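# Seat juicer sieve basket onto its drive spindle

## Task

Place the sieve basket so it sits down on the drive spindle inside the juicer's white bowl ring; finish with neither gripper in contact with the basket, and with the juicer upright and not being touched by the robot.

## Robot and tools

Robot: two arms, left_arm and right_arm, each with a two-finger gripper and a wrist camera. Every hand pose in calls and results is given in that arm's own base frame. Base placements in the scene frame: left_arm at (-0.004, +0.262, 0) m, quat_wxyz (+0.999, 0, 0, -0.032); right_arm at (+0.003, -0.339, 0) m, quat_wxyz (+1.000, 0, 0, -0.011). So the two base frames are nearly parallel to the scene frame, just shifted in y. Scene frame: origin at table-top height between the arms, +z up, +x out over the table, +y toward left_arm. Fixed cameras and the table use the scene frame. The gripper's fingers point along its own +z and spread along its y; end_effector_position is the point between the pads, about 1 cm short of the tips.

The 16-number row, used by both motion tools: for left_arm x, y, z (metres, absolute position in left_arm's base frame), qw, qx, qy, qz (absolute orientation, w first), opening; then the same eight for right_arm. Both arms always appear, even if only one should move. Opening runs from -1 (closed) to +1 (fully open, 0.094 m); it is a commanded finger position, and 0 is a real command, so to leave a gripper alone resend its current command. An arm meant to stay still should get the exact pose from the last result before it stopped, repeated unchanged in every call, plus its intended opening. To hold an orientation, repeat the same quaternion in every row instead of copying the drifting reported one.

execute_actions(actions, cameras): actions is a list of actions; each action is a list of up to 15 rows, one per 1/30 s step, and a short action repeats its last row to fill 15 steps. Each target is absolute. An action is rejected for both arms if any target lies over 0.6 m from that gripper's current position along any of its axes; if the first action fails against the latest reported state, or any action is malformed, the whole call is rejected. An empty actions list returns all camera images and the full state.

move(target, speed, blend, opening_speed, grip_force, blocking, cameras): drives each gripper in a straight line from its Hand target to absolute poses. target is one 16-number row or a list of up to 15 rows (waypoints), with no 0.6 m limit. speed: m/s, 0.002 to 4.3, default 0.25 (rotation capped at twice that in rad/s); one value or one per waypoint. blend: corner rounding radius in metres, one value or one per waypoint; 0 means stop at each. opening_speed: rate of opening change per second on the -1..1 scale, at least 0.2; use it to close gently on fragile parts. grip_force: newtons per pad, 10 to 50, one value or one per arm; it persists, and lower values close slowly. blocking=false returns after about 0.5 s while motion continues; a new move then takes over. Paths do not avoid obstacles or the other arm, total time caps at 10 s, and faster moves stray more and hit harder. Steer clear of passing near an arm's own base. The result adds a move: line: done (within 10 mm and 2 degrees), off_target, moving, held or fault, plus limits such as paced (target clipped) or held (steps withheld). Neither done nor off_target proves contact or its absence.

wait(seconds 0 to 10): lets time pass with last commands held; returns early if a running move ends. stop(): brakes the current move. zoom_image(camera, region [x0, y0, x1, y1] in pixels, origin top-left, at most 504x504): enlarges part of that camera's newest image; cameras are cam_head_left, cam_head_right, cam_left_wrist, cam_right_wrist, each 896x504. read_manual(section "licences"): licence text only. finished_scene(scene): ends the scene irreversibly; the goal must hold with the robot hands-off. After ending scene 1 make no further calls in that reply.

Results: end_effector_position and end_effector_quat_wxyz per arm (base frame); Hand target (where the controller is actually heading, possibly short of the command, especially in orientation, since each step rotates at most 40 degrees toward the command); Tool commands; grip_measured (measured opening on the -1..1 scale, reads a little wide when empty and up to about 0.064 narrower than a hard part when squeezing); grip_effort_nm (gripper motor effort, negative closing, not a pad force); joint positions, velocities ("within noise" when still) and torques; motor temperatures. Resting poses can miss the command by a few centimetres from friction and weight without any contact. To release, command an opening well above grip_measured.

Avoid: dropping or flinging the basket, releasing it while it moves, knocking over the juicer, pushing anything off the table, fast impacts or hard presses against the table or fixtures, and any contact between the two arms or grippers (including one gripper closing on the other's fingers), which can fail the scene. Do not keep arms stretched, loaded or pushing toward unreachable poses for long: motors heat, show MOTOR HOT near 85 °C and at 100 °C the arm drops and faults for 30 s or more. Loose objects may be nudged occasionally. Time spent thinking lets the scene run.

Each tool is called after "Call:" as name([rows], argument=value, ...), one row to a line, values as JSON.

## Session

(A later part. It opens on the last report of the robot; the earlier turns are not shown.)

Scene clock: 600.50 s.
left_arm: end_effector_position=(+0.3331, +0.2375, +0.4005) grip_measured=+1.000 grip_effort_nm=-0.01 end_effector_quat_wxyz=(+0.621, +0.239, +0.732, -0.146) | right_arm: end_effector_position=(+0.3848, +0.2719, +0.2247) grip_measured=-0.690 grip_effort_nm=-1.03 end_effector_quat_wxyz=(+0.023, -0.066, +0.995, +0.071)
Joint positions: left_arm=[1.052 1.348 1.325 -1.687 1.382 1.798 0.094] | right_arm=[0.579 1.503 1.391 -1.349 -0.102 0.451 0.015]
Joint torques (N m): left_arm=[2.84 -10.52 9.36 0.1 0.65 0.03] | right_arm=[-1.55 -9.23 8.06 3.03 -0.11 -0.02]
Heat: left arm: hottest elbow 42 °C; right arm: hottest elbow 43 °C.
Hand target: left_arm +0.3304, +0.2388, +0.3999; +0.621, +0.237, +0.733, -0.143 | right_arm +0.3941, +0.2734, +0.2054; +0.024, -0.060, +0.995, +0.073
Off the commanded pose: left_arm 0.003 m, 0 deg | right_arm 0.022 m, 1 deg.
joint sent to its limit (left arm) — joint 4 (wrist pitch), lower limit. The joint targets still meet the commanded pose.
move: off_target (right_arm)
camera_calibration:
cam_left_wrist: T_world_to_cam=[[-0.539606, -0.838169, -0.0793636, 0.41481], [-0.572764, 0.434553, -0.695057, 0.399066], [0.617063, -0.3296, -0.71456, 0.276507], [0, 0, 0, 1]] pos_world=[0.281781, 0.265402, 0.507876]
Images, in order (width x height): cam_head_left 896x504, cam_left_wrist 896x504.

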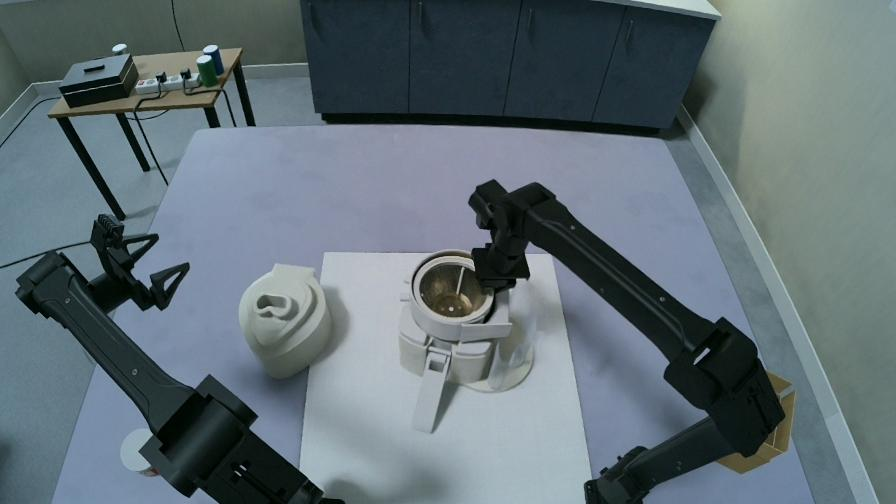

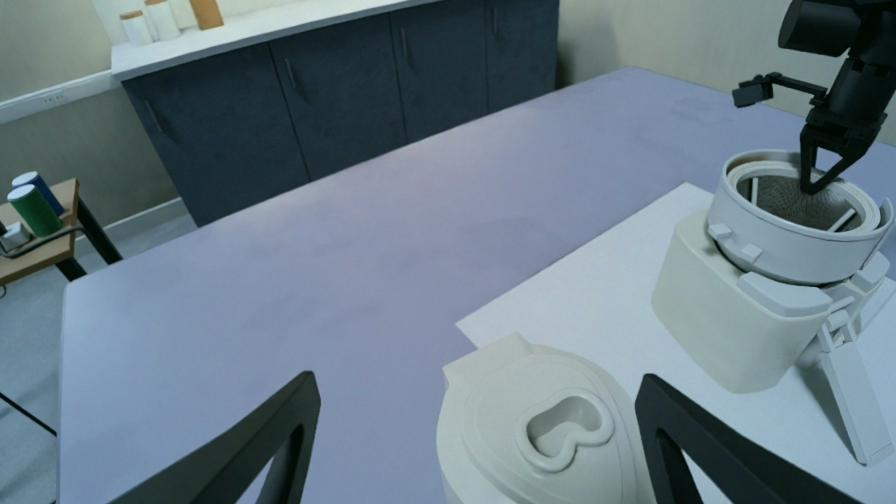

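Call:
move(target=[0.33,0.239,0.40,0.621,0.239,0.732,-0.146,1,0.393,0.274,0.190,0.024,-0.06,0.995,0.073,-1], speed=0.06)

Call:
move(target=[0.33,0.239,0.40,0.621,0.239,0.732,-0.146,1,0.393,0.274,0.215,0.024,-0.06,0.995,0.073,-0.4], speed=0.06, opening_speed=0.5)

Call:
move([
  [0.33,0.239,0.40,0.621,0.239,0.732,-0.146,1,0.39,0.274,0.36,0.024,-0.06,0.995,0.073,-0.4],
  [0.33,0.239,0.40,0.621,0.239,0.732,-0.146,1,0.34,0.31,0.43,0,0,1,0,-0.4],
], speed=0.15, cameras=["cam_head_left","cam_right_wrist"])

Scene clock: 606.90 s.
left_arm: end_effector_position=(+0.3331, +0.2375, +0.4005) grip_measured=+1.000 grip_effort_nm=-0.01 end_effector_quat_wxyz=(+0.621, +0.239, +0.732, -0.146) | right_arm: end_effector_position=(+0.3864, +0.2702, +0.2220) grip_measured=-0.690 grip_effort_nm=-1.03 end_effector_quat_wxyz=(+0.036, -0.064, +0.994, +0.079)
Joint positions: left_arm=[1.052 1.348 1.325 -1.687 1.382 1.798 0.094] | right_arm=[0.574 1.486 1.362 -1.306 -0.102 0.451 0.015]
Joint torques (N m): left_arm=[2.14 -10.87 9.54 0.01 0.59 0.07] | right_arm=[-0.62 -8.29 7.13 3.03 -0.09 -0.01]
Heat: left arm: hottest elbow 42 °C; right arm: hottest elbow 43 °C.
Hand target: left_arm +0.3304, +0.2388, +0.3999; +0.621, +0.237, +0.733, -0.143 | right_arm +0.3912, +0.2729, +0.1909; +0.024, -0.060, +0.995, +0.073
Off the commanded pose: left_arm 0.003 m, 0 deg | right_arm 0.033 m, 2 deg.
joint sent to its limit (left arm) — joint 4 (wrist pitch), lower limit. The joint targets still meet the commanded pose.
move: off_target (right_arm)

Scene clock: 608.43 s.
left_arm: end_effector_position=(+0.3331, +0.2375, +0.4005) grip_measured=+1.000 grip_effort_nm=-0.01 end_effector_quat_wxyz=(+0.621, +0.239, +0.732, -0.146) | right_arm: end_effector_position=(+0.3833, +0.2722, +0.2146) grip_measured=-0.403 grip_effort_nm=0.12 end_effector_quat_wxyz=(+0.021, -0.065, +0.995, +0.077)
Joint positions: left_arm=[1.052 1.348 1.325 -1.687 1.382 1.798 0.094] | right_arm=[0.576 1.502 1.362 -1.318 -0.114 0.452 0.028]
Joint torques (N m): left_arm=[2.2 -11.11 9.42 -0.06 0.61 0] | right_arm=[-0.44 -9.99 11.84 0.79 0.38 -0.02]
Heat: left arm: hottest elbow 42 °C; right arm: hottest elbow 43 °C.
Hand target: left_arm +0.3304, +0.2388, +0.3999; +0.621, +0.237, +0.733, -0.143 | right_arm +0.3928, +0.2739, +0.2149; +0.024, -0.060, +0.995, +0.073
Off the commanded pose: left_arm 0.003 m, 0 deg | right_arm 0.010 m, 1 deg.
joint sent to its limit (left arm) — joint 4 (wrist pitch), lower limit. The joint targets still meet the commanded pose.
move: done

Scene clock: 611.83 s.
left_arm: end_effector_position=(+0.3331, +0.2375, +0.4005) grip_measured=+1.000 grip_effort_nm=-0.01 end_effector_quat_wxyz=(+0.621, +0.239, +0.732, -0.146) | right_arm: end_effector_position=(+0.3379, +0.3040, +0.4050) grip_measured=-0.402 grip_effort_nm=0.09 end_effector_quat_wxyz=(+0.085, -0.004, +0.993, +0.076)
Joint positions: left_arm=[1.052 1.348 1.325 -1.687 1.382 1.798 0.094] | right_arm=[0.734 1.44 1.793 -1.695 0 0.726 0.028]
Joint torques (N m): left_arm=[1.85 -10.4 9.55 -0.2 0.63 0.04] | right_arm=[0.15 -9.47 14.95 0.65 0.15 0]
Heat: left arm: hottest elbow 42 °C; right arm: hottest elbow 44 °C.
Hand target: left_arm +0.3304, +0.2388, +0.3999; +0.621, +0.237, +0.733, -0.143 | right_arm +0.3392, +0.3091, +0.4289; +0.102, -0.001, +0.991, +0.092
Off the commanded pose: left_arm 0.003 m, 0 deg | right_arm 0.026 m, 13 deg.
joint sent to its limit (left arm) — joint 4 (wrist pitch), lower limit. The joint targets still meet the commanded pose.
joint sent to its limit (right arm) — joint 4 (wrist pitch), lower limit. The joint targets are off in orientation, not in position.
move: off_target (right_arm)
camera_calibration:
cam_right_wrist: T_world_to_cam=[[0.025022, -0.979908, -0.197875, 0.381056], [-0.948125, -0.0860099, 0.306041, 0.271944], [-0.316911, 0.179952, -0.931227, 0.546187], [0, 0, 0, 1]] pos_world=[0.421395, 0.298503, 0.500799]
Images, in order (width x height): cam_head_left 896x504, cam_right_wrist 896x504.

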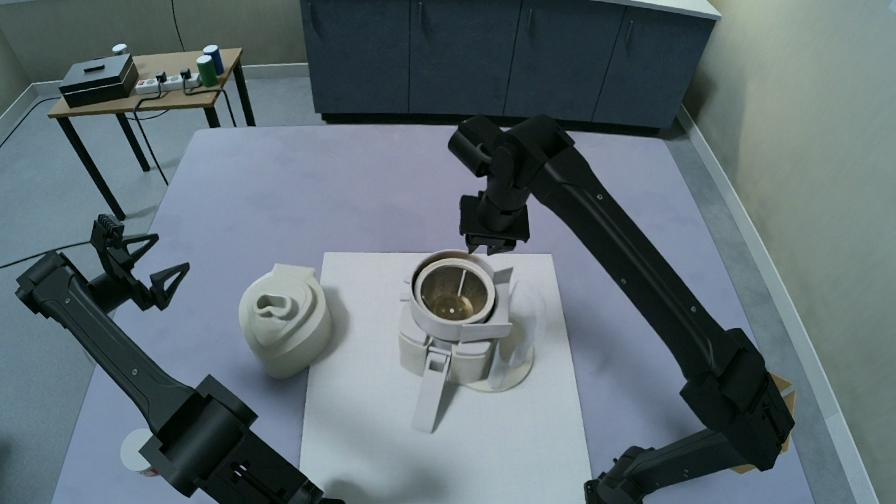

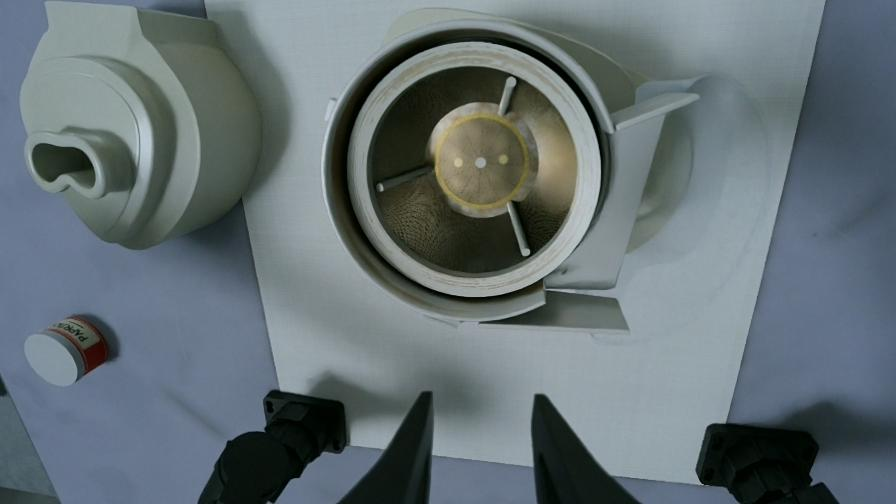

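Call:
finished_scene(scene=1)

The scene is finished: the task was done.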